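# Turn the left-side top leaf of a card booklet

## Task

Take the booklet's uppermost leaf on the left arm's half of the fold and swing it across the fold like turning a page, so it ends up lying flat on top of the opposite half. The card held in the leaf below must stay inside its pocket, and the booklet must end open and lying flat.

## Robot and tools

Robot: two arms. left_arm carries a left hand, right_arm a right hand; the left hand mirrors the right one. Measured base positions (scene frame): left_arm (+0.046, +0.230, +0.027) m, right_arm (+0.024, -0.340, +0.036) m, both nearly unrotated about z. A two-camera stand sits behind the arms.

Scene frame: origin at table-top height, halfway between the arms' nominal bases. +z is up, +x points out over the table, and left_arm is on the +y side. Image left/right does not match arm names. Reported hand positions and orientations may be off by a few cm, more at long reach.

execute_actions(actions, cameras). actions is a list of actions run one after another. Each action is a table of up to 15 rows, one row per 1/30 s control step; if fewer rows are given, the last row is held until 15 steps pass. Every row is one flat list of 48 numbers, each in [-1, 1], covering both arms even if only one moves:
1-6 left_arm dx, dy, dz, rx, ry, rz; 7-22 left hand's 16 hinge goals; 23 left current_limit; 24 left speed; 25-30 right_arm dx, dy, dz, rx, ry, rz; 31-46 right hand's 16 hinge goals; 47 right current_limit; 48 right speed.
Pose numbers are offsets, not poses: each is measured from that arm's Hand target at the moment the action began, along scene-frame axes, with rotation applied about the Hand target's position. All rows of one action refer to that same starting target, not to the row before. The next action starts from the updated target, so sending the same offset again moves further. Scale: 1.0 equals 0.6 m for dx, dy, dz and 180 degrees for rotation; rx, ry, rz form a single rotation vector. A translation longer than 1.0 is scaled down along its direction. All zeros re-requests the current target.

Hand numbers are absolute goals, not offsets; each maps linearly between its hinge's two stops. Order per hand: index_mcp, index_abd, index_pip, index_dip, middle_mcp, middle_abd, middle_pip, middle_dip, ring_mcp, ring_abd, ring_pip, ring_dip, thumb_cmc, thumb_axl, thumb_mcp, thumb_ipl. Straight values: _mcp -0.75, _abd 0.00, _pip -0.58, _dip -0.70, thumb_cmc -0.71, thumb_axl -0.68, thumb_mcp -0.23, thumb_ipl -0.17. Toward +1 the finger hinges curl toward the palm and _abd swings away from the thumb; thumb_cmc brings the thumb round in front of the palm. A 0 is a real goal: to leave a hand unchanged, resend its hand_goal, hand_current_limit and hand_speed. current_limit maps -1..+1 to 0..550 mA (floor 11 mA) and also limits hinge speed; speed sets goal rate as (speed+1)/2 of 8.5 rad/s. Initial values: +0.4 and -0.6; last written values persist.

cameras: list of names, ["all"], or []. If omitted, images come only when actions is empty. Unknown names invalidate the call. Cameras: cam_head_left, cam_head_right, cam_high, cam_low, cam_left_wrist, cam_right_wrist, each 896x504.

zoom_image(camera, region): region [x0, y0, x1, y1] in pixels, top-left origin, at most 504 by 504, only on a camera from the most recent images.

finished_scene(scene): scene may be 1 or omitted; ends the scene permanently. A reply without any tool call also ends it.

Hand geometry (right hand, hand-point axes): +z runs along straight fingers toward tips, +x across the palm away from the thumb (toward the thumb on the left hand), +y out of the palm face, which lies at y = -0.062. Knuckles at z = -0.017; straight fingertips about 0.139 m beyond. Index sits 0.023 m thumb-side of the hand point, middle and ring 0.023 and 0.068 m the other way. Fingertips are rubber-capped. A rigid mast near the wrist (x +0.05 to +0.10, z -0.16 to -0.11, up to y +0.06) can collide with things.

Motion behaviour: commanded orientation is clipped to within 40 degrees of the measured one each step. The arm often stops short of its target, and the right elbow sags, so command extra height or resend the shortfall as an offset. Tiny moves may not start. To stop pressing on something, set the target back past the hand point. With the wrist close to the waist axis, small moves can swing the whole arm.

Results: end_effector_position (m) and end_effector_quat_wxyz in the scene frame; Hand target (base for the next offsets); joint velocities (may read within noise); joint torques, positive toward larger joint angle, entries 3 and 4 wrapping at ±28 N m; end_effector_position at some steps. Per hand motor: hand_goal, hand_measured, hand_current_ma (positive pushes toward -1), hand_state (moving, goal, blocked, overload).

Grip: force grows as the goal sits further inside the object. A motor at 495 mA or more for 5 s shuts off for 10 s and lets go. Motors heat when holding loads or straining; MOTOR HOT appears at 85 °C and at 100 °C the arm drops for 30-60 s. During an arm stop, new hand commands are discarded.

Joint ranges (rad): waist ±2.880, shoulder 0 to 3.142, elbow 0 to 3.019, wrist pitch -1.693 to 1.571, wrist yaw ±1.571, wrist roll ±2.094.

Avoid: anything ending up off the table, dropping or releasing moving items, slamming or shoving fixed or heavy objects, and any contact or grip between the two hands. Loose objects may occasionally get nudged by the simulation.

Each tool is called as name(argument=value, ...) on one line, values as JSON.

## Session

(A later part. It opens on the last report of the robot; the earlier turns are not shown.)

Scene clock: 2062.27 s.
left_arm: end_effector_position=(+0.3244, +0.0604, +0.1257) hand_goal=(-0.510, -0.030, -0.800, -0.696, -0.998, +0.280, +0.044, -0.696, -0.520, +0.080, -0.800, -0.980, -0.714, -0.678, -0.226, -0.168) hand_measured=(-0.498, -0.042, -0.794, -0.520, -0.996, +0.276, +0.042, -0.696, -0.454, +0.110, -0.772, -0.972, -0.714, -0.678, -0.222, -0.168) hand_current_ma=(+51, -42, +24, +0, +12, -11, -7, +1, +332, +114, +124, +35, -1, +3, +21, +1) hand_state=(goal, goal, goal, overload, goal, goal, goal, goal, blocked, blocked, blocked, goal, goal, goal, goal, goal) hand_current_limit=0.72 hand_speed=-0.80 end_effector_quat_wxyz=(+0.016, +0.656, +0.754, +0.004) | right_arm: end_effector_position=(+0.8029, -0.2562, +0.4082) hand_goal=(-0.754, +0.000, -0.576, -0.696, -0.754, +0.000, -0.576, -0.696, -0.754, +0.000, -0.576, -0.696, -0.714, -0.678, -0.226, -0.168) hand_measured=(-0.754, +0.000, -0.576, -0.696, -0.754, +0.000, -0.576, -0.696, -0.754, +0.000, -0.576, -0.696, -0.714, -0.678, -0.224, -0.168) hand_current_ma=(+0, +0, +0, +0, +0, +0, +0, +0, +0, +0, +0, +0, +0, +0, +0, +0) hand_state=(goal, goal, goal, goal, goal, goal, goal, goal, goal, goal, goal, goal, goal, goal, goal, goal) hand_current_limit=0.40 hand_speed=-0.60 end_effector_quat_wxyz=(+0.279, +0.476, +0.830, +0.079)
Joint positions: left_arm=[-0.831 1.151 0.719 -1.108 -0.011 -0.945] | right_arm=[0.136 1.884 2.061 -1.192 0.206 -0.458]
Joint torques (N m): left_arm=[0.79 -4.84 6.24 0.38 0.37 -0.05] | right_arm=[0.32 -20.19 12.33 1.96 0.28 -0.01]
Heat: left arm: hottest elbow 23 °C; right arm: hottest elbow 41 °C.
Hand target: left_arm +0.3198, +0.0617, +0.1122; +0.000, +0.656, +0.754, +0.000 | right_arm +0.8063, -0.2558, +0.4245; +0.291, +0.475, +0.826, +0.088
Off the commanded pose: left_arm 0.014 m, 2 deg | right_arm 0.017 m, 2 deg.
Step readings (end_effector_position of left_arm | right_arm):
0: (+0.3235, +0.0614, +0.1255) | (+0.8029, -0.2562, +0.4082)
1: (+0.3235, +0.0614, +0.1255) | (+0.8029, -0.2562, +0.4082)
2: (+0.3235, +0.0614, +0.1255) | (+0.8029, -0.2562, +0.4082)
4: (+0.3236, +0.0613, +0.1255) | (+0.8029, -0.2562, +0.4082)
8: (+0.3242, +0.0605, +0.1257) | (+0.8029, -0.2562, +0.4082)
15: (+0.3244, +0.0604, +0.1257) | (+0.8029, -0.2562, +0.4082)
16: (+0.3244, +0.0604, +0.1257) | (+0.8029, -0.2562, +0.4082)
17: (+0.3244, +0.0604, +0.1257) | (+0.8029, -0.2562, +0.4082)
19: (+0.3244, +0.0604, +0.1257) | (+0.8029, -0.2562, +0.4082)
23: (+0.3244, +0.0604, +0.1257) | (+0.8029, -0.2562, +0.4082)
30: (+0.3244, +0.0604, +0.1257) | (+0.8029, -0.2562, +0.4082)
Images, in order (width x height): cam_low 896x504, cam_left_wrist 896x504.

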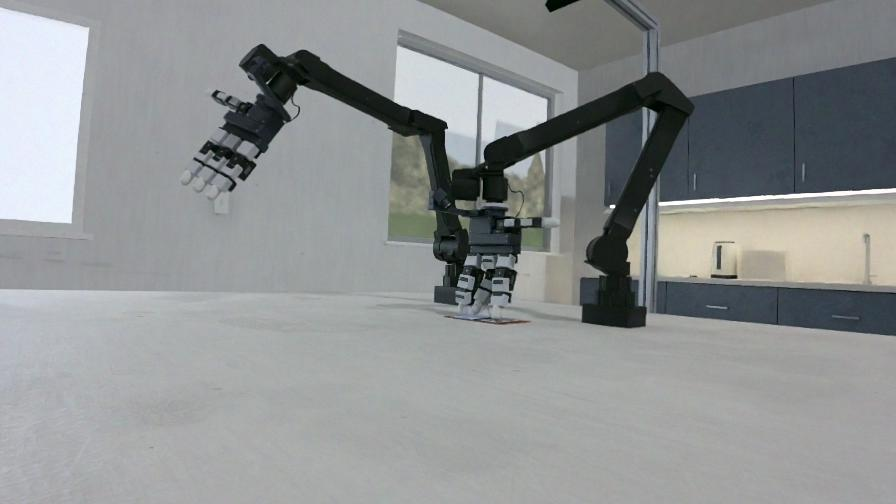

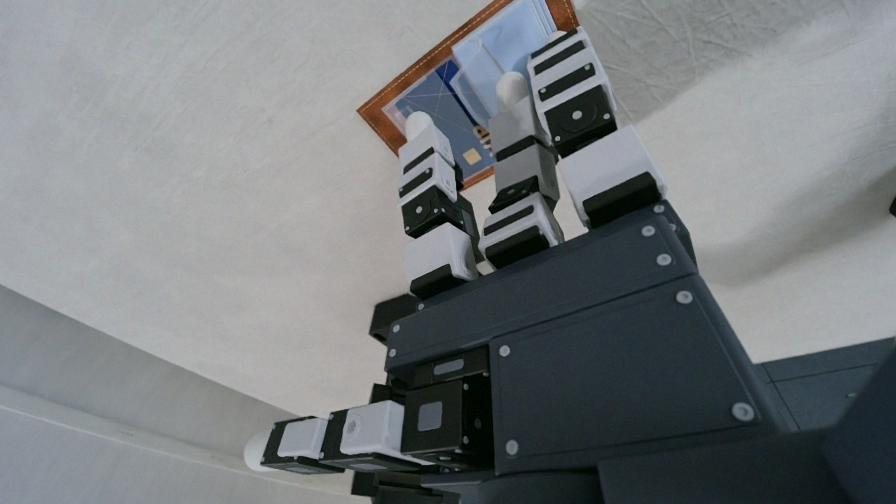

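execute_actions(actions=[[[0,0,0,0,0,0,-0.51,-0.03,-0.8,-0.696,-0.998,0.28,0.0,-0.696,-0.52,0.08,-0.8,-0.98,-0.714,-0.678,-0.226,-0.168,0.72,-0.8,0,0,0,0,0,0,-0.754,0,-0.576,-0.696,-0.754,0,-0.576,-0.696,-0.754,0,-0.576,-0.696,-0.714,-0.678,-0.226,-0.168,0.4,-0.6]],[[0,0,0.0167,0,0,0,-0.2,-0.03,-0.576,-0.696,-0.965,0.28,-0.115,-0.696,0.2,0.1,-0.781,-0.98,-0.714,-0.678,-0.226,-0.168,0.6,-0.6,0,0,0,0,0,0,-0.754,0,-0.576,-0.696,-0.754,0,-0.576,-0.696,-0.754,0,-0.576,-0.696,-0.714,-0.678,-0.226,-0.168,0.4,-0.6]]], cameras=["cam_left_wrist","cam_low"])

zoom_image(camera="cam_left_wrist", region=[365, 0, 625, 200])

zoom_image(camera="cam_low", region=[430, 280, 540, 340])

Scene clock: 2078.80 s.
left_arm: end_effector_position=(+0.3227, +0.0609, +0.1250) hand_goal=(-0.200, -0.030, -0.576, -0.696, -0.966, +0.280, -0.116, -0.696, +0.200, +0.100, -0.782, -0.980, -0.714, -0.678, -0.226, -0.168) hand_measured=(-0.212, -0.034, -0.580, -0.520, -0.946, +0.288, -0.080, -0.690, +0.178, +0.102, -0.784, -0.982, -0.714, -0.678, -0.222, -0.168) hand_current_ma=(-55, -12, -21, +0, +98, +33, +159, +22, -100, +10, -8, -10, -1, +3, +21, +1) hand_state=(goal, goal, goal, overload, blocked, goal, blocked, goal, blocked, goal, goal, goal, goal, goal, goal, goal) hand_current_limit=0.60 hand_speed=-0.60 end_effector_quat_wxyz=(+0.013, +0.656, +0.754, +0.002) | right_arm: end_effector_position=(+0.8029, -0.2562, +0.4082) hand_goal=(-0.754, +0.000, -0.576, -0.696, -0.754, +0.000, -0.576, -0.696, -0.754, +0.000, -0.576, -0.696, -0.714, -0.678, -0.226, -0.168) hand_measured=(-0.754, +0.000, -0.576, -0.696, -0.754, +0.000, -0.576, -0.696, -0.754, +0.000, -0.576, -0.696, -0.714, -0.678, -0.224, -0.168) hand_current_ma=(+0, +0, +0, +0, +0, +0, +0, +0, +0, +0, +0, +0, +0, +0, +0, +0) hand_state=(goal, goal, goal, goal, goal, goal, goal, goal, goal, goal, goal, goal, goal, goal, goal, goal) hand_current_limit=0.40 hand_speed=-0.60 end_effector_quat_wxyz=(+0.279, +0.476, +0.830, +0.079)
Joint positions: left_arm=[-0.831 1.151 0.719 -1.114 -0.005 -0.945] | right_arm=[0.136 1.884 2.061 -1.192 0.206 -0.458]
Joint torques (N m): left_arm=[0.67 -5.6 7.71 -0.5 0.12 -0.03] | right_arm=[0.32 -20.19 12.31 1.96 0.27 0]
Heat: left arm: hottest elbow 23 °C; right arm: hottest elbow 41 °C.
Hand target: left_arm +0.3197, +0.0617, +0.1222; +0.000, +0.656, +0.754, +0.000 | right_arm +0.8063, -0.2558, +0.4245; +0.291, +0.475, +0.826, +0.088
Off the commanded pose: left_arm 0.004 m, 1 deg | right_arm 0.017 m, 2 deg.
Step readings (end_effector_position of left_arm | right_arm):
0: (+0.3244, +0.0604, +0.1257) | (+0.8029, -0.2562, +0.4082)
1: (+0.3244, +0.0604, +0.1257) | (+0.8029, -0.2562, +0.4082)
2: (+0.3244, +0.0604, +0.1257) | (+0.8029, -0.2562, +0.4082)
4: (+0.3244, +0.0604, +0.1257) | (+0.8029, -0.2562, +0.4082)
8: (+0.3244, +0.0604, +0.1257) | (+0.8029, -0.2562, +0.4082)
15: (+0.3244, +0.0604, +0.1257) | (+0.8029, -0.2562, +0.4082)
16: (+0.3243, +0.0603, +0.1256) | (+0.8029, -0.2562, +0.4082)
17: (+0.3239, +0.0600, +0.1254) | (+0.8029, -0.2562, +0.4082)
19: (+0.3237, +0.0598, +0.1252) | (+0.8029, -0.2562, +0.4082)
23: (+0.3232, +0.0603, +0.1251) | (+0.8029, -0.2562, +0.4082)
30: (+0.3227, +0.0608, +0.1250) | (+0.8029, -0.2562, +0.4082)
Images, in order (width x height): cam_low 896x504, cam_left_wrist 896x504.

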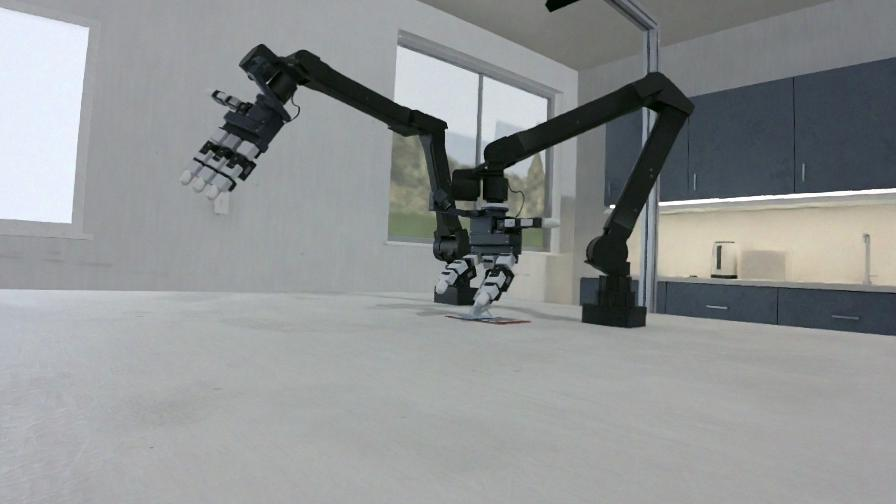

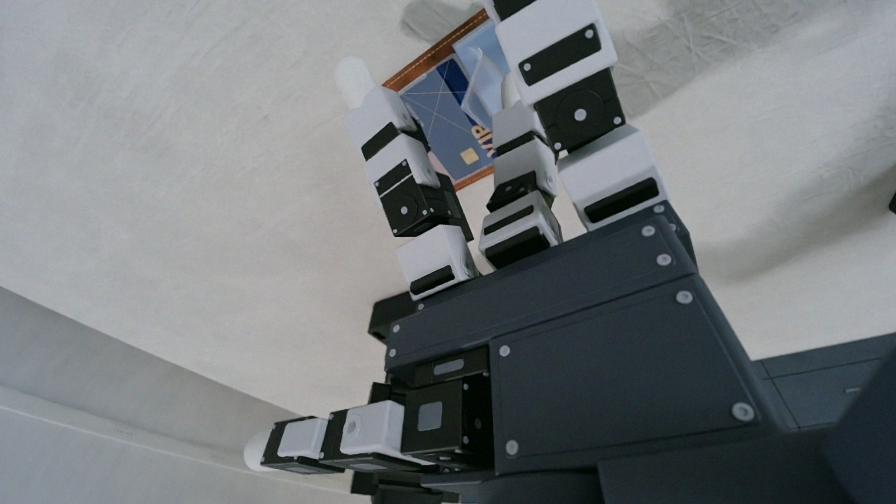

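Scaled by 1.938 from the camera's 896x504 image, which has a finer 1280x720 frame.

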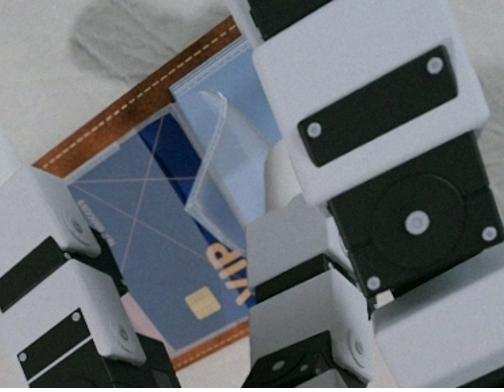

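Scaled by 4.582 from the camera's 896x504 image, which has a finer 1280x720 frame.

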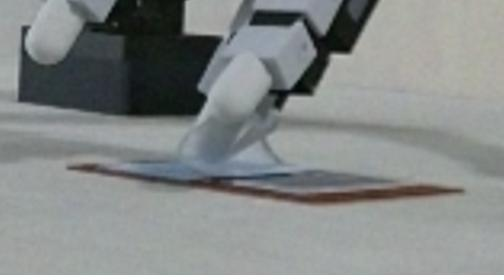

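execute_actions(actions=[[[0,0,0,0,0,0,-0.6,-0.1,-0.1,-0.696,-0.965,0.28,-0.115,-0.696,0.2,0.1,-0.781,-0.98,-0.714,-0.678,-0.226,-0.168,0.6,-0.6,0,0,0,0,0,0,-0.754,0,-0.576,-0.696,-0.754,0,-0.576,-0.696,-0.754,0,-0.576,-0.696,-0.714,-0.678,-0.226,-0.168,0.4,-0.6]],[[0,0,0,0,0,0,-0.908,-0.1,-0.16,-0.696,-0.965,0.28,-0.115,-0.696,0.2,0.1,-0.781,-0.98,-0.714,-0.678,-0.226,-0.168,0.6,-0.7,0,0,0,0,0,0,-0.754,0,-0.576,-0.696,-0.754,0,-0.576,-0.696,-0.754,0,-0.576,-0.696,-0.714,-0.678,-0.226,-0.168,0.4,-0.6]],[[0,0,0,0,0,0,-0.908,0.15,-0.16,-0.696,-0.965,0.28,-0.115,-0.696,0.2,0.1,-0.781,-0.98,-0.714,-0.678,-0.226,-0.168,0.6,-0.7,0,0,0,0,0,0,-0.754,0,-0.576,-0.696,-0.754,0,-0.576,-0.696,-0.754,0,-0.576,-0.696,-0.714,-0.678,-0.226,-0.168,0.4,-0.6]]], cameras=["cam_left_wrist","cam_low","cam_high"])

zoom_image(camera="cam_left_wrist", region=[365, 0, 625, 200])

zoom_image(camera="cam_low", region=[430, 280, 540, 340])

zoom_image(camera="cam_high", region=[505, 215, 585, 275])

Scene clock: 2114.20 s.
left_arm: end_effector_position=(+0.3227, +0.0609, +0.1250) hand_goal=(-0.908, +0.150, -0.160, -0.696, -0.966, +0.280, -0.116, -0.696, +0.200, +0.100, -0.782, -0.980, -0.714, -0.678, -0.226, -0.168) hand_measured=(-0.902, +0.146, -0.158, -0.520, -0.944, +0.290, -0.080, -0.690, +0.178, +0.102, -0.784, -0.982, -0.714, -0.678, -0.222, -0.168) hand_current_ma=(+23, -17, +6, +0, +99, +34, +159, +22, -99, +10, -8, -10, -1, +3, +21, +1) hand_state=(goal, goal, goal, overload, blocked, goal, blocked, goal, blocked, goal, goal, goal, goal, goal, goal, goal) hand_current_limit=0.60 hand_speed=-0.70 end_effector_quat_wxyz=(+0.013, +0.656, +0.754, +0.002) | right_arm: end_effector_position=(+0.8029, -0.2562, +0.4082) hand_goal=(-0.754, +0.000, -0.576, -0.696, -0.754, +0.000, -0.576, -0.696, -0.754, +0.000, -0.576, -0.696, -0.714, -0.678, -0.226, -0.168) hand_measured=(-0.754, +0.000, -0.576, -0.696, -0.754, +0.000, -0.576, -0.696, -0.754, +0.000, -0.576, -0.696, -0.714, -0.678, -0.224, -0.168) hand_current_ma=(+0, +0, +0, +0, +0, +0, +0, +0, +0, +0, +0, +0, +0, +0, +0, +0) hand_state=(goal, goal, goal, goal, goal, goal, goal, goal, goal, goal, goal, goal, goal, goal, goal, goal) hand_current_limit=0.40 hand_speed=-0.60 end_effector_quat_wxyz=(+0.279, +0.476, +0.830, +0.079)
Joint positions: left_arm=[-0.831 1.151 0.719 -1.114 -0.005 -0.945] | right_arm=[0.136 1.884 2.061 -1.192 0.206 -0.458]
Joint torques (N m): left_arm=[0.62 -5.25 7.71 -0.46 0.16 -0.03] | right_arm=[0.32 -20.19 12.33 1.96 0.28 -0.01]
Heat: left arm: hottest elbow 24 °C; right arm: hottest elbow 41 °C.
Hand target: left_arm +0.3198, +0.0618, +0.1222; +0.000, +0.656, +0.754, +0.000 | right_arm +0.8063, -0.2558, +0.4245; +0.291, +0.475, +0.826, +0.088
Off the commanded pose: left_arm 0.004 m, 1 deg | right_arm 0.017 m, 2 deg.
Step readings (end_effector_position of left_arm | right_arm):
0: (+0.3227, +0.0609, +0.1250) | (+0.8029, -0.2562, +0.4082)
1: (+0.3227, +0.0609, +0.1250) | (+0.8029, -0.2562, +0.4082)
2: (+0.3227, +0.0609, +0.1250) | (+0.8029, -0.2562, +0.4082)
4: (+0.3227, +0.0609, +0.1250) | (+0.8029, -0.2562, +0.4082)
8: (+0.3227, +0.0609, +0.1250) | (+0.8029, -0.2562, +0.4082)
15: (+0.3227, +0.0609, +0.1250) | (+0.8029, -0.2562, +0.4082)
16: (+0.3227, +0.0609, +0.1250) | (+0.8029, -0.2562, +0.4082)
17: (+0.3227, +0.0609, +0.1250) | (+0.8029, -0.2562, +0.4082)
19: (+0.3227, +0.0609, +0.1250) | (+0.8029, -0.2562, +0.4082)
23: (+0.3227, +0.0609, +0.1250) | (+0.8029, -0.2562, +0.4082)
30: (+0.3227, +0.0609, +0.1250) | (+0.8029, -0.2562, +0.4082)
31: (+0.3227, +0.0609, +0.1250) | (+0.8029, -0.2562, +0.4082)
32: (+0.3227, +0.0609, +0.1250) | (+0.8029, -0.2562, +0.4082)
34: (+0.3227, +0.0609, +0.1250) | (+0.8029, -0.2562, +0.4082)
38: (+0.3227, +0.0609, +0.1250) | (+0.8029, -0.2562, +0.4082)
45: (+0.3227, +0.0609, +0.1250) | (+0.8029, -0.2562, +0.4082)
Images, in order (width x height): cam_high 896x504, cam_low 896x504, cam_left_wrist 896x504.

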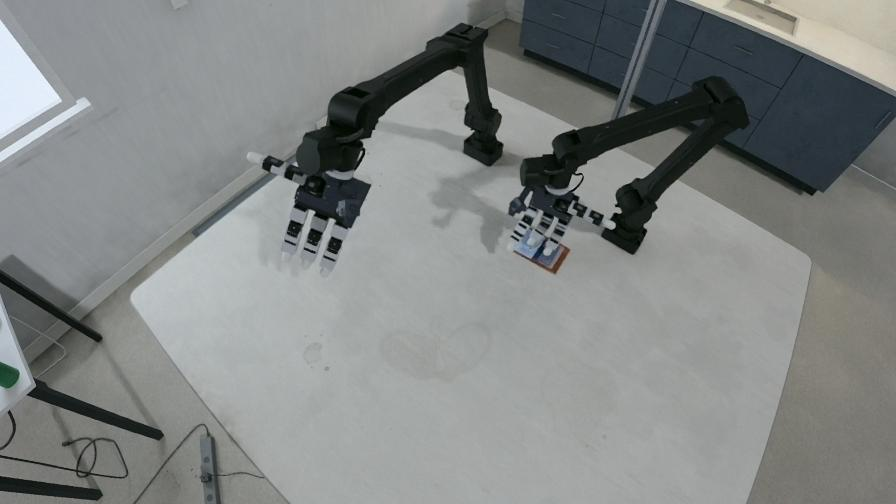

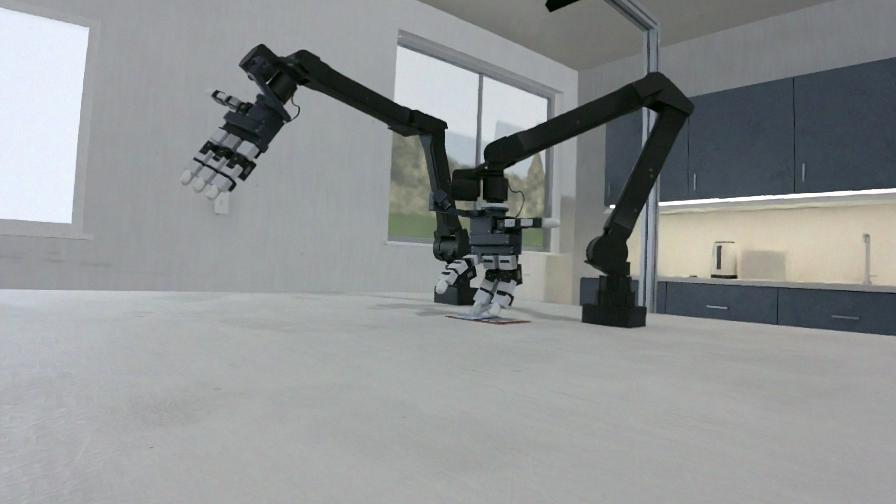

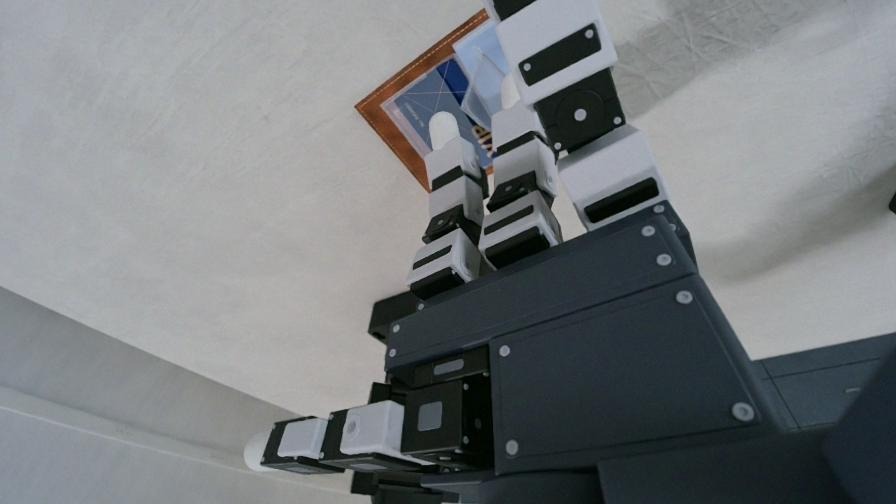

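Scaled by 1.938 from the camera's 896x504 image, which has a finer 1280x720 frame.

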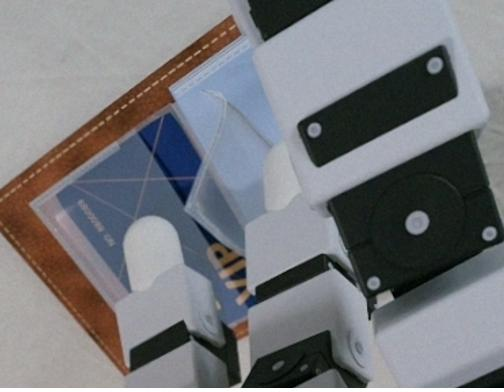

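Scaled by 4.582 from the camera's 896x504 image, which has a finer 1280x720 frame.

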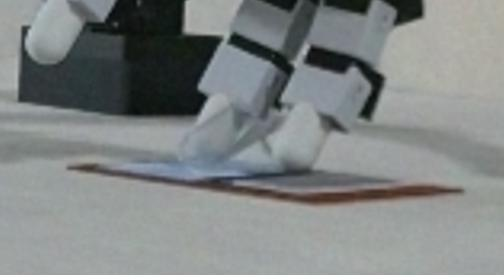

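Scaled by 6.300 from the camera's 896x504 image, which has a finer 1280x720 frame.

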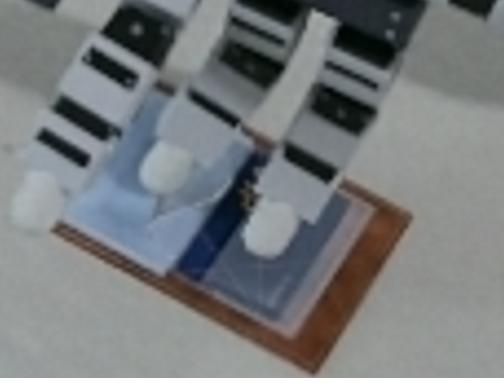

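execute_actions(actions=[[[0,0,0,0,0,0,-0.908,0.3,-0.16,-0.696,-0.965,0.28,-0.115,-0.696,0.2,0.1,-0.781,-0.98,-0.714,-0.678,-0.226,-0.168,0.6,-0.7,0,0,0,0,0,0,-0.754,0,-0.576,-0.696,-0.754,0,-0.576,-0.696,-0.754,0,-0.576,-0.696,-0.714,-0.678,-0.226,-0.168,0.4,-0.6]],[[0,0,0,0,0,0,-0.908,0.42,-0.16,-0.696,-0.965,0.28,-0.115,-0.696,0.2,0.1,-0.781,-0.98,-0.714,-0.678,-0.226,-0.168,0.6,-0.75,0,0,0,0,0,0,-0.754,0,-0.576,-0.696,-0.754,0,-0.576,-0.696,-0.754,0,-0.576,-0.696,-0.714,-0.678,-0.226,-0.168,0.4,-0.6]]], cameras=["cam_left_wrist","cam_low","cam_high"])

zoom_image(camera="cam_left_wrist", region=[365, 0, 625, 200])

zoom_image(camera="cam_low", region=[430, 280, 540, 340])

zoom_image(camera="cam_high", region=[505, 215, 585, 275])

Scene clock: 2125.97 s.
left_arm: end_effector_position=(+0.3227, +0.0609, +0.1250) hand_goal=(-0.908, +0.420, -0.160, -0.696, -0.966, +0.280, -0.116, -0.696, +0.200, +0.100, -0.782, -0.980, -0.714, -0.678, -0.226, -0.168) hand_measured=(-0.902, +0.412, -0.158, -0.520, -0.944, +0.290, -0.080, -0.690, +0.178, +0.102, -0.784, -0.982, -0.714, -0.678, -0.222, -0.168) hand_current_ma=(+23, -29, +6, +0, +99, +34, +159, +22, -99, +10, -8, -10, -1, +3, +21, +1) hand_state=(goal, goal, goal, overload, blocked, goal, blocked, goal, blocked, goal, goal, goal, goal, goal, goal, goal) hand_current_limit=0.60 hand_speed=-0.75 end_effector_quat_wxyz=(+0.013, +0.656, +0.754, +0.002) | right_arm: end_effector_position=(+0.8029, -0.2562, +0.4082) hand_goal=(-0.754, +0.000, -0.576, -0.696, -0.754, +0.000, -0.576, -0.696, -0.754, +0.000, -0.576, -0.696, -0.714, -0.678, -0.226, -0.168) hand_measured=(-0.754, +0.000, -0.576, -0.696, -0.754, +0.000, -0.576, -0.696, -0.754, +0.000, -0.576, -0.696, -0.714, -0.678, -0.224, -0.168) hand_current_ma=(+0, +0, +0, +0, +0, +0, +0, +0, +0, +0, +0, +0, +0, +0, +0, +0) hand_state=(goal, goal, goal, goal, goal, goal, goal, goal, goal, goal, goal, goal, goal, goal, goal, goal) hand_current_limit=0.40 hand_speed=-0.60 end_effector_quat_wxyz=(+0.279, +0.476, +0.830, +0.079)
Joint positions: left_arm=[-0.831 1.151 0.719 -1.114 -0.005 -0.945] | right_arm=[0.136 1.884 2.061 -1.192 0.206 -0.458]
Joint torques (N m): left_arm=[0.67 -5.77 7.69 -0.49 0.15 -0.04] | right_arm=[0.32 -20.13 12.31 1.96 0.28 0]
Heat: left arm: hottest elbow 24 °C; right arm: hottest elbow 41 °C.
Hand target: left_arm +0.3198, +0.0618, +0.1222; +0.000, +0.656, +0.754, +0.000 | right_arm +0.8063, -0.2558, +0.4245; +0.291, +0.475, +0.826, +0.088
Off the commanded pose: left_arm 0.004 m, 1 deg | right_arm 0.017 m, 2 deg.
Step readings (end_effector_position of left_arm | right_arm):
0: (+0.3227, +0.0609, +0.1250) | (+0.8029, -0.2562, +0.4082)
1: (+0.3227, +0.0609, +0.1250) | (+0.8029, -0.2562, +0.4082)
2: (+0.3227, +0.0609, +0.1250) | (+0.8029, -0.2562, +0.4082)
4: (+0.3227, +0.0609, +0.1250) | (+0.8029, -0.2562, +0.4082)
8: (+0.3227, +0.0609, +0.1250) | (+0.8029, -0.2562, +0.4082)
15: (+0.3227, +0.0609, +0.1250) | (+0.8029, -0.2562, +0.4082)
16: (+0.3227, +0.0609, +0.1250) | (+0.8029, -0.2562, +0.4082)
17: (+0.3227, +0.0609, +0.1250) | (+0.8029, -0.2562, +0.4082)
19: (+0.3227, +0.0609, +0.1250) | (+0.8029, -0.2562, +0.4082)
23: (+0.3227, +0.0609, +0.1250) | (+0.8029, -0.2562, +0.4082)
30: (+0.3227, +0.0609, +0.1250) | (+0.8029, -0.2562, +0.4082)
Images, in order (width x height): cam_high 896x504, cam_low 896x504, cam_left_wrist 896x504.

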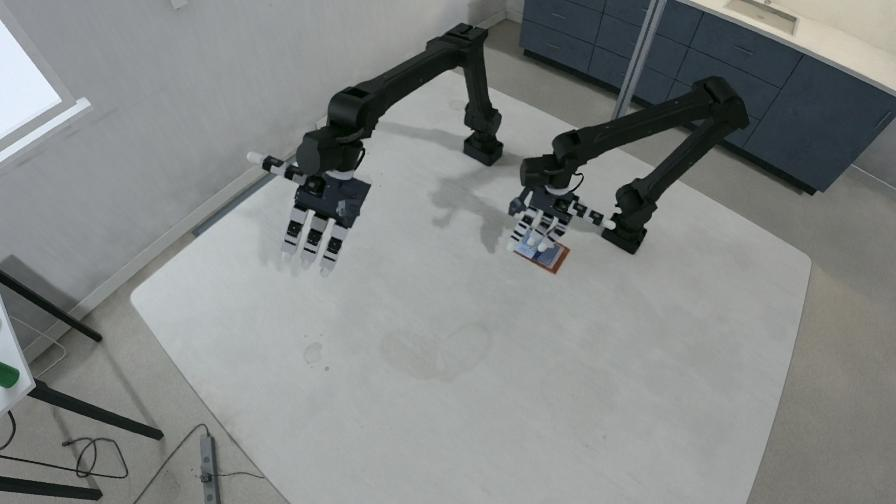

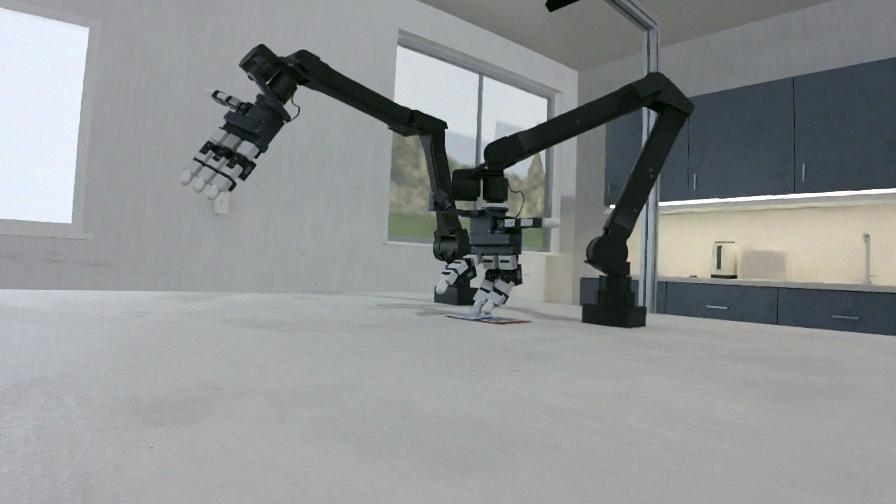

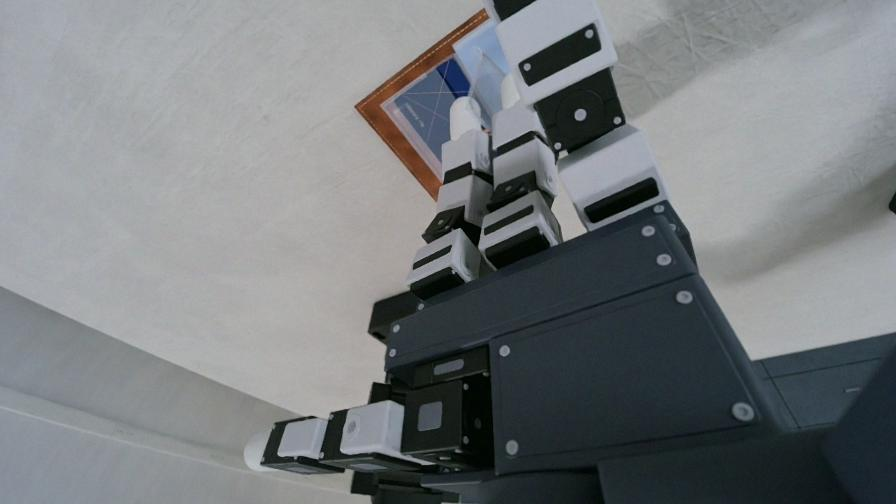

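Scaled by 1.938 from the camera's 896x504 image, which has a finer 1280x720 frame.

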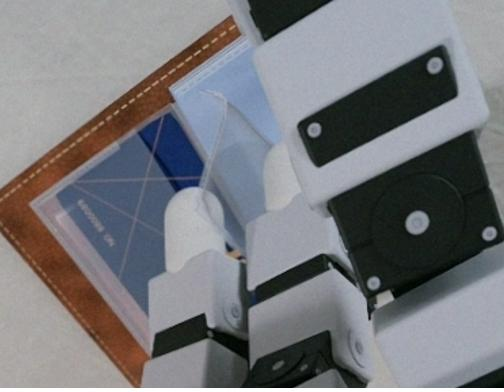

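Scaled by 4.582 from the camera's 896x504 image, which has a finer 1280x720 frame.

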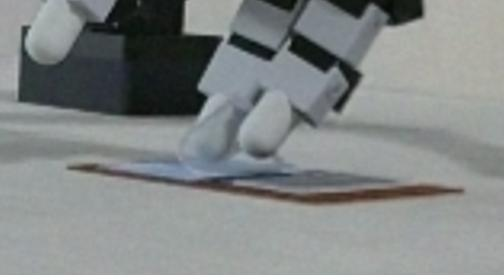

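Scaled by 6.300 from the camera's 896x504 image, which has a finer 1280x720 frame.

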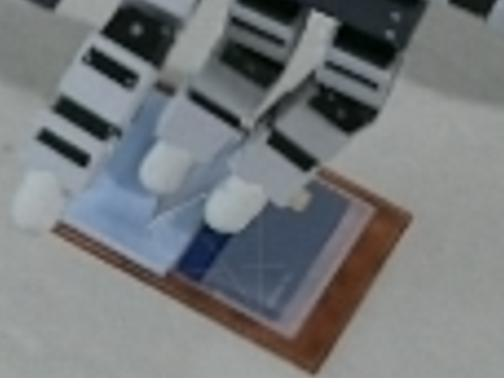

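execute_actions(actions=[[[0,0,0,0,0,0,-0.908,0.5,-0.16,-0.696,-0.965,0.28,-0.115,-0.696,0.2,0.1,-0.781,-0.98,-0.714,-0.678,-0.226,-0.168,0.6,-0.75,0,0,0,0,0,0,-0.754,0,-0.576,-0.696,-0.754,0,-0.576,-0.696,-0.754,0,-0.576,-0.696,-0.714,-0.678,-0.226,-0.168,0.4,-0.6]],[[0,0,0.012,0,0,0,-0.908,0.52,-0.16,-0.696,-0.955,0.28,-0.13,-0.696,0.2,0.1,-0.781,-0.98,-0.714,-0.678,-0.226,-0.168,0.6,-0.75,0,0,0,0,0,0,-0.754,0,-0.576,-0.696,-0.754,0,-0.576,-0.696,-0.754,0,-0.576,-0.696,-0.714,-0.678,-0.226,-0.168,0.4,-0.6]]], cameras=["cam_left_wrist","cam_low","cam_high"])

zoom_image(camera="cam_left_wrist", region=[365, 0, 625, 200])

zoom_image(camera="cam_low", region=[430, 280, 540, 340])

zoom_image(camera="cam_high", region=[505, 215, 585, 275])

Scene clock: 2135.07 s.
left_arm: end_effector_position=(+0.3190, +0.0643, +0.1242) hand_goal=(-0.908, +0.520, -0.160, -0.696, -0.956, +0.280, -0.130, -0.696, +0.200, +0.100, -0.782, -0.980, -0.714, -0.678, -0.226, -0.168) hand_measured=(-0.904, +0.472, -0.158, -0.520, -0.936, +0.306, -0.094, -0.690, +0.178, +0.102, -0.784, -0.982, -0.714, -0.678, -0.222, -0.168) hand_current_ma=(+14, -189, +6, +0, +89, +104, +161, +23, -99, +10, -8, -10, -1, +3, +21, +1) hand_state=(goal, blocked, goal, overload, goal, blocked, blocked, goal, blocked, goal, goal, goal, goal, goal, goal, goal) hand_current_limit=0.60 hand_speed=-0.75 end_effector_quat_wxyz=(+0.003, +0.656, +0.754, +0.002) | right_arm: end_effector_position=(+0.8029, -0.2562, +0.4082) hand_goal=(-0.754, +0.000, -0.576, -0.696, -0.754, +0.000, -0.576, -0.696, -0.754, +0.000, -0.576, -0.696, -0.714, -0.678, -0.226, -0.168) hand_measured=(-0.754, +0.000, -0.576, -0.696, -0.754, +0.000, -0.576, -0.696, -0.754, +0.000, -0.576, -0.696, -0.714, -0.678, -0.224, -0.168) hand_current_ma=(+0, +0, +0, +0, +0, +0, +0, +0, +0, +0, +0, +0, +0, +0, +0, +0) hand_state=(goal, goal, goal, goal, goal, goal, goal, goal, goal, goal, goal, goal, goal, goal, goal, goal) hand_current_limit=0.40 hand_speed=-0.60 end_effector_quat_wxyz=(+0.279, +0.476, +0.830, +0.079)
Joint positions: left_arm=[-0.831 1.151 0.719 -1.134 -0.004 -0.945] | right_arm=[0.136 1.884 2.061 -1.192 0.206 -0.458]
Joint torques (N m): left_arm=[0.56 -6.24 8.77 -0.59 0.12 -0.04] | right_arm=[0.32 -20.19 12.33 1.98 0.28 0]
Heat: left arm: hottest elbow 24 °C; right arm: hottest elbow 41 °C.
Hand target: left_arm +0.3197, +0.0617, +0.1294; +0.000, +0.656, +0.754, +0.000 | right_arm +0.8063, -0.2558, +0.4245; +0.291, +0.475, +0.826, +0.088
Off the commanded pose: left_arm 0.006 m, 0 deg | right_arm 0.017 m, 2 deg.
Step readings (end_effector_position of left_arm | right_arm):
0: (+0.3227, +0.0609, +0.1250) | (+0.8029, -0.2562, +0.4082)
1: (+0.3227, +0.0609, +0.1250) | (+0.8029, -0.2562, +0.4082)
2: (+0.3227, +0.0609, +0.1250) | (+0.8029, -0.2562, +0.4082)
4: (+0.3227, +0.0609, +0.1250) | (+0.8029, -0.2562, +0.4082)
8: (+0.3225, +0.0610, +0.1250) | (+0.8029, -0.2562, +0.4082)
15: (+0.3225, +0.0610, +0.1250) | (+0.8029, -0.2562, +0.4082)
16: (+0.3225, +0.0610, +0.1250) | (+0.8029, -0.2562, +0.4082)
17: (+0.3220, +0.0615, +0.1249) | (+0.8029, -0.2562, +0.4082)
19: (+0.3211, +0.0625, +0.1247) | (+0.8029, -0.2562, +0.4082)
23: (+0.3195, +0.0639, +0.1243) | (+0.8029, -0.2562, +0.4082)
30: (+0.3190, +0.0643, +0.1242) | (+0.8029, -0.2562, +0.4082)
Images, in order (width x height): cam_high 896x504, cam_low 896x504, cam_left_wrist 896x504.

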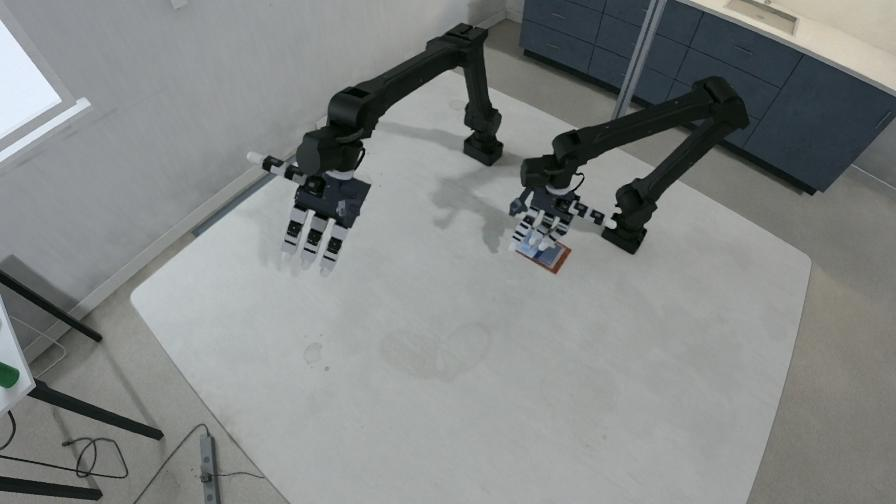

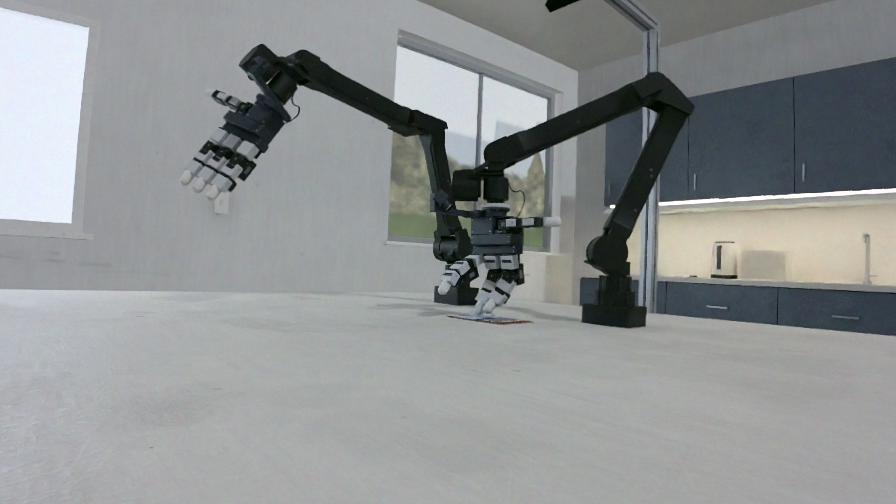

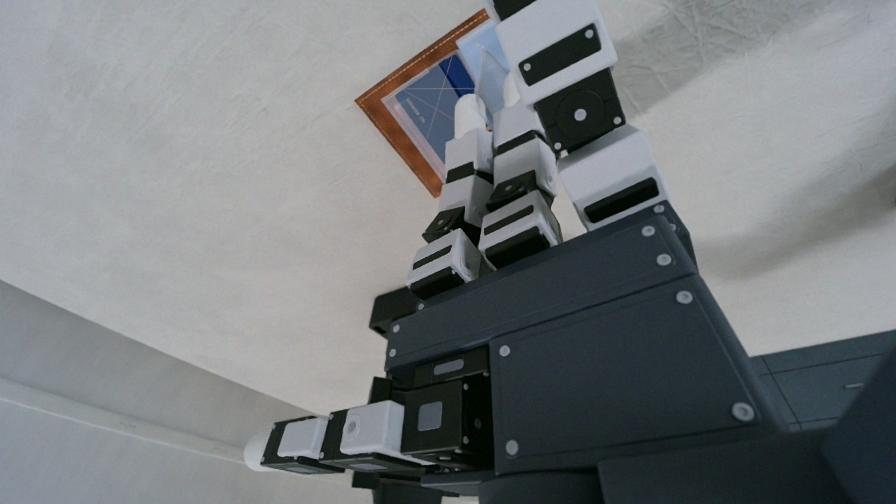

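Scaled by 1.938 from the camera's 896x504 image, which has a finer 1280x720 frame.

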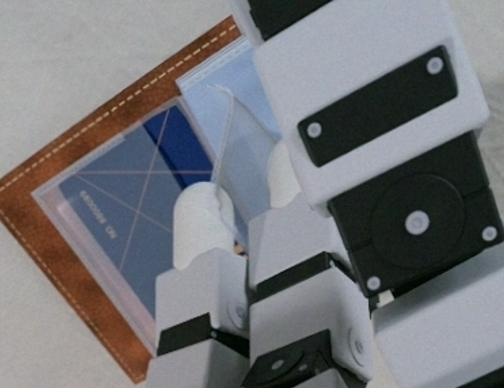

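Scaled by 4.582 from the camera's 896x504 image, which has a finer 1280x720 frame.

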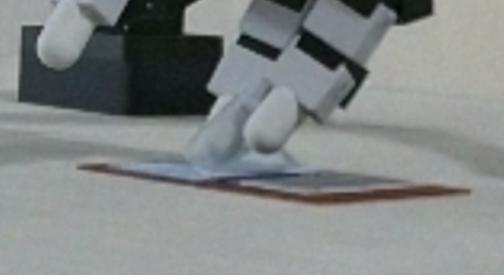

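Scaled by 6.300 from the camera's 896x504 image, which has a finer 1280x720 frame.

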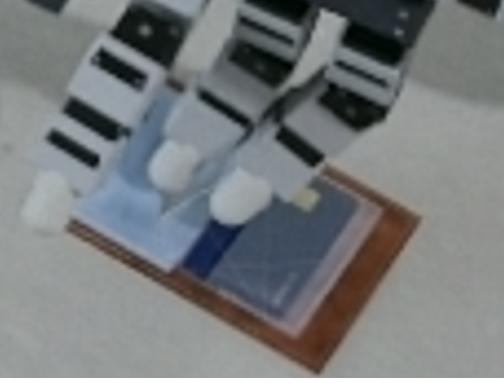

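execute_actions(actions=[[[0,0,0,0,0,0,-0.908,0.5,-0.343,-0.696,-0.955,0.28,-0.13,-0.696,0.2,0.1,-0.781,-0.98,-0.714,-0.678,-0.226,-0.168,0.6,-0.75,0,0,0,0,0,0,-0.754,0,-0.576,-0.696,-0.754,0,-0.576,-0.696,-0.754,0,-0.576,-0.696,-0.714,-0.678,-0.226,-0.168,0.4,-0.6]],[[0,0,0.008,0,0,0,-0.908,0.5,-0.343,-0.696,-0.93,0.28,-0.1,-0.696,0.2,0.1,-0.781,-0.98,-0.714,-0.678,-0.226,-0.168,0.6,-0.75,0,0,0,0,0,0,-0.754,0,-0.576,-0.696,-0.754,0,-0.576,-0.696,-0.754,0,-0.576,-0.696,-0.714,-0.678,-0.226,-0.168,0.4,-0.6]]], cameras=["cam_left_wrist","cam_low","cam_high"])

zoom_image(camera="cam_left_wrist", region=[365, 0, 625, 200])

zoom_image(camera="cam_low", region=[430, 280, 540, 340])

zoom_image(camera="cam_high", region=[505, 215, 585, 275])

Scene clock: 2151.50 s.
left_arm: end_effector_position=(+0.3160, +0.0670, +0.1236) hand_goal=(-0.908, +0.500, -0.344, -0.696, -0.930, +0.280, -0.100, -0.696, +0.200, +0.100, -0.782, -0.980, -0.714, -0.678, -0.226, -0.168) hand_measured=(-0.898, +0.472, -0.324, -0.490, -0.930, +0.314, -0.098, -0.690, +0.180, +0.102, -0.784, -0.982, -0.714, -0.678, -0.222, -0.168) hand_current_ma=(+48, -109, +86, +0, -2, +130, +6, +22, -99, +10, -8, -10, +0, +3, +21, +1) hand_state=(goal, blocked, goal, overload, goal, blocked, goal, goal, blocked, goal, goal, goal, goal, goal, goal, goal) hand_current_limit=0.60 hand_speed=-0.75 end_effector_quat_wxyz=(-0.006, +0.656, +0.754, +0.002) | right_arm: end_effector_position=(+0.8029, -0.2562, +0.4082) hand_goal=(-0.754, +0.000, -0.576, -0.696, -0.754, +0.000, -0.576, -0.696, -0.754, +0.000, -0.576, -0.696, -0.714, -0.678, -0.226, -0.168) hand_measured=(-0.754, +0.000, -0.576, -0.696, -0.754, +0.000, -0.576, -0.696, -0.754, +0.000, -0.576, -0.696, -0.714, -0.678, -0.224, -0.168) hand_current_ma=(+0, +0, +0, +0, +0, +0, +0, +0, +0, +0, +0, +0, +0, +0, +0, +0) hand_state=(goal, goal, goal, goal, goal, goal, goal, goal, goal, goal, goal, goal, goal, goal, goal, goal) hand_current_limit=0.40 hand_speed=-0.60 end_effector_quat_wxyz=(+0.279, +0.476, +0.830, +0.079)
Joint positions: left_arm=[-0.831 1.151 0.719 -1.151 -0.002 -0.945] | right_arm=[0.136 1.884 2.061 -1.192 0.206 -0.458]
Joint torques (N m): left_arm=[0.56 -6.59 9.42 -0.68 0.06 -0.05] | right_arm=[0.26 -20.19 12.31 1.98 0.28 0]
Heat: left arm: hottest elbow 24 °C; right arm: hottest elbow 41 °C.
Hand target: left_arm +0.3197, +0.0618, +0.1342; +0.000, +0.656, +0.754, +0.000 | right_arm +0.8063, -0.2558, +0.4245; +0.291, +0.475, +0.826, +0.088
Off the commanded pose: left_arm 0.012 m, 1 deg | right_arm 0.017 m, 2 deg.
Step readings (end_effector_position of left_arm | right_arm):
0: (+0.3190, +0.0643, +0.1242) | (+0.8029, -0.2562, +0.4082)
1: (+0.3190, +0.0643, +0.1242) | (+0.8029, -0.2562, +0.4082)
2: (+0.3190, +0.0643, +0.1242) | (+0.8029, -0.2562, +0.4082)
4: (+0.3190, +0.0643, +0.1242) | (+0.8029, -0.2562, +0.4082)
8: (+0.3188, +0.0646, +0.1241) | (+0.8029, -0.2562, +0.4082)
15: (+0.3188, +0.0646, +0.1241) | (+0.8029, -0.2562, +0.4082)
16: (+0.3187, +0.0646, +0.1241) | (+0.8029, -0.2562, +0.4082)
17: (+0.3182, +0.0648, +0.1240) | (+0.8029, -0.2562, +0.4082)
19: (+0.3174, +0.0656, +0.1238) | (+0.8029, -0.2562, +0.4082)
23: (+0.3164, +0.0667, +0.1236) | (+0.8029, -0.2562, +0.4082)
30: (+0.3161, +0.0670, +0.1236) | (+0.8029, -0.2562, +0.4082)
Images, in order (width x height): cam_high 896x504, cam_low 896x504, cam_left_wrist 896x504.

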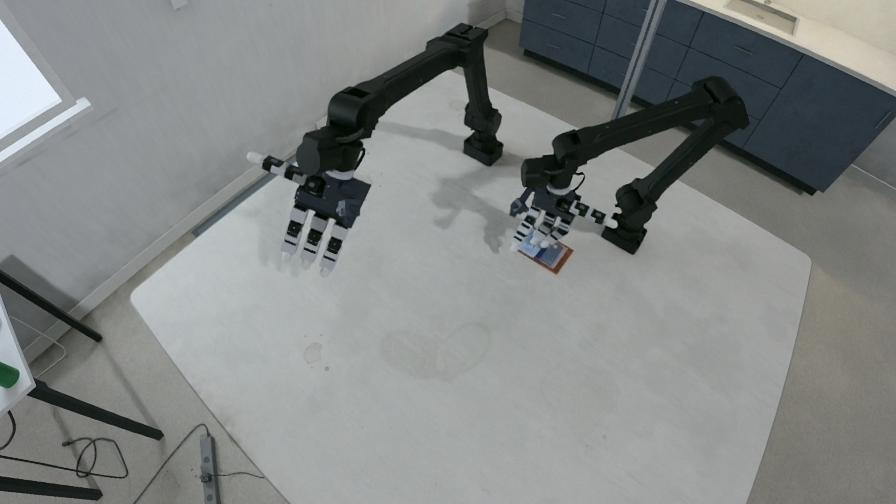

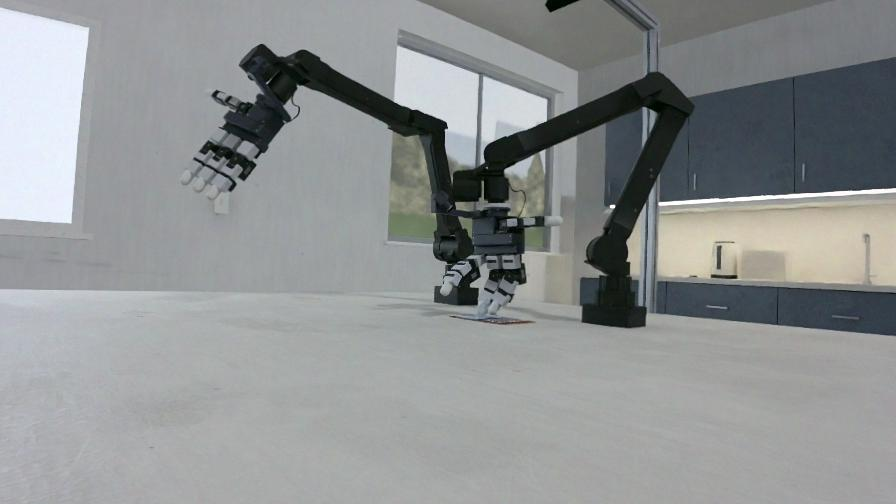

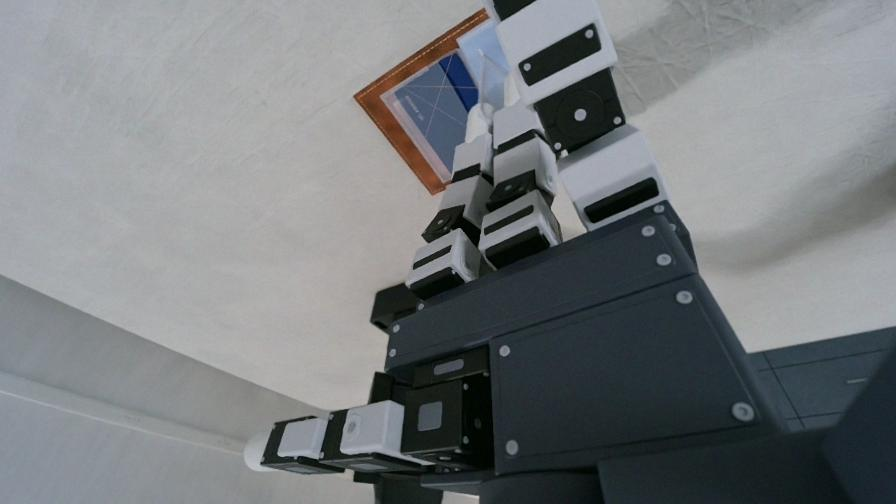

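Scaled by 1.938 from the camera's 896x504 image, which has a finer 1280x720 frame.

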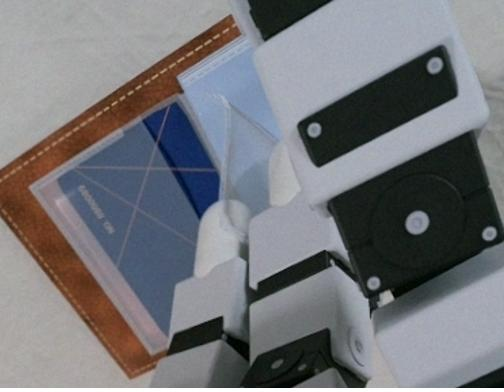

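Scaled by 4.582 from the camera's 896x504 image, which has a finer 1280x720 frame.

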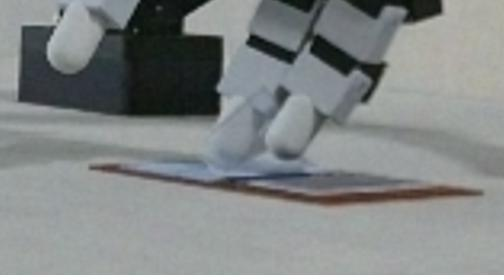

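Scaled by 6.300 from the camera's 896x504 image, which has a finer 1280x720 frame.

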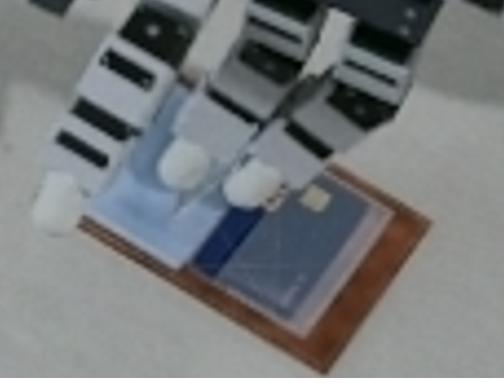

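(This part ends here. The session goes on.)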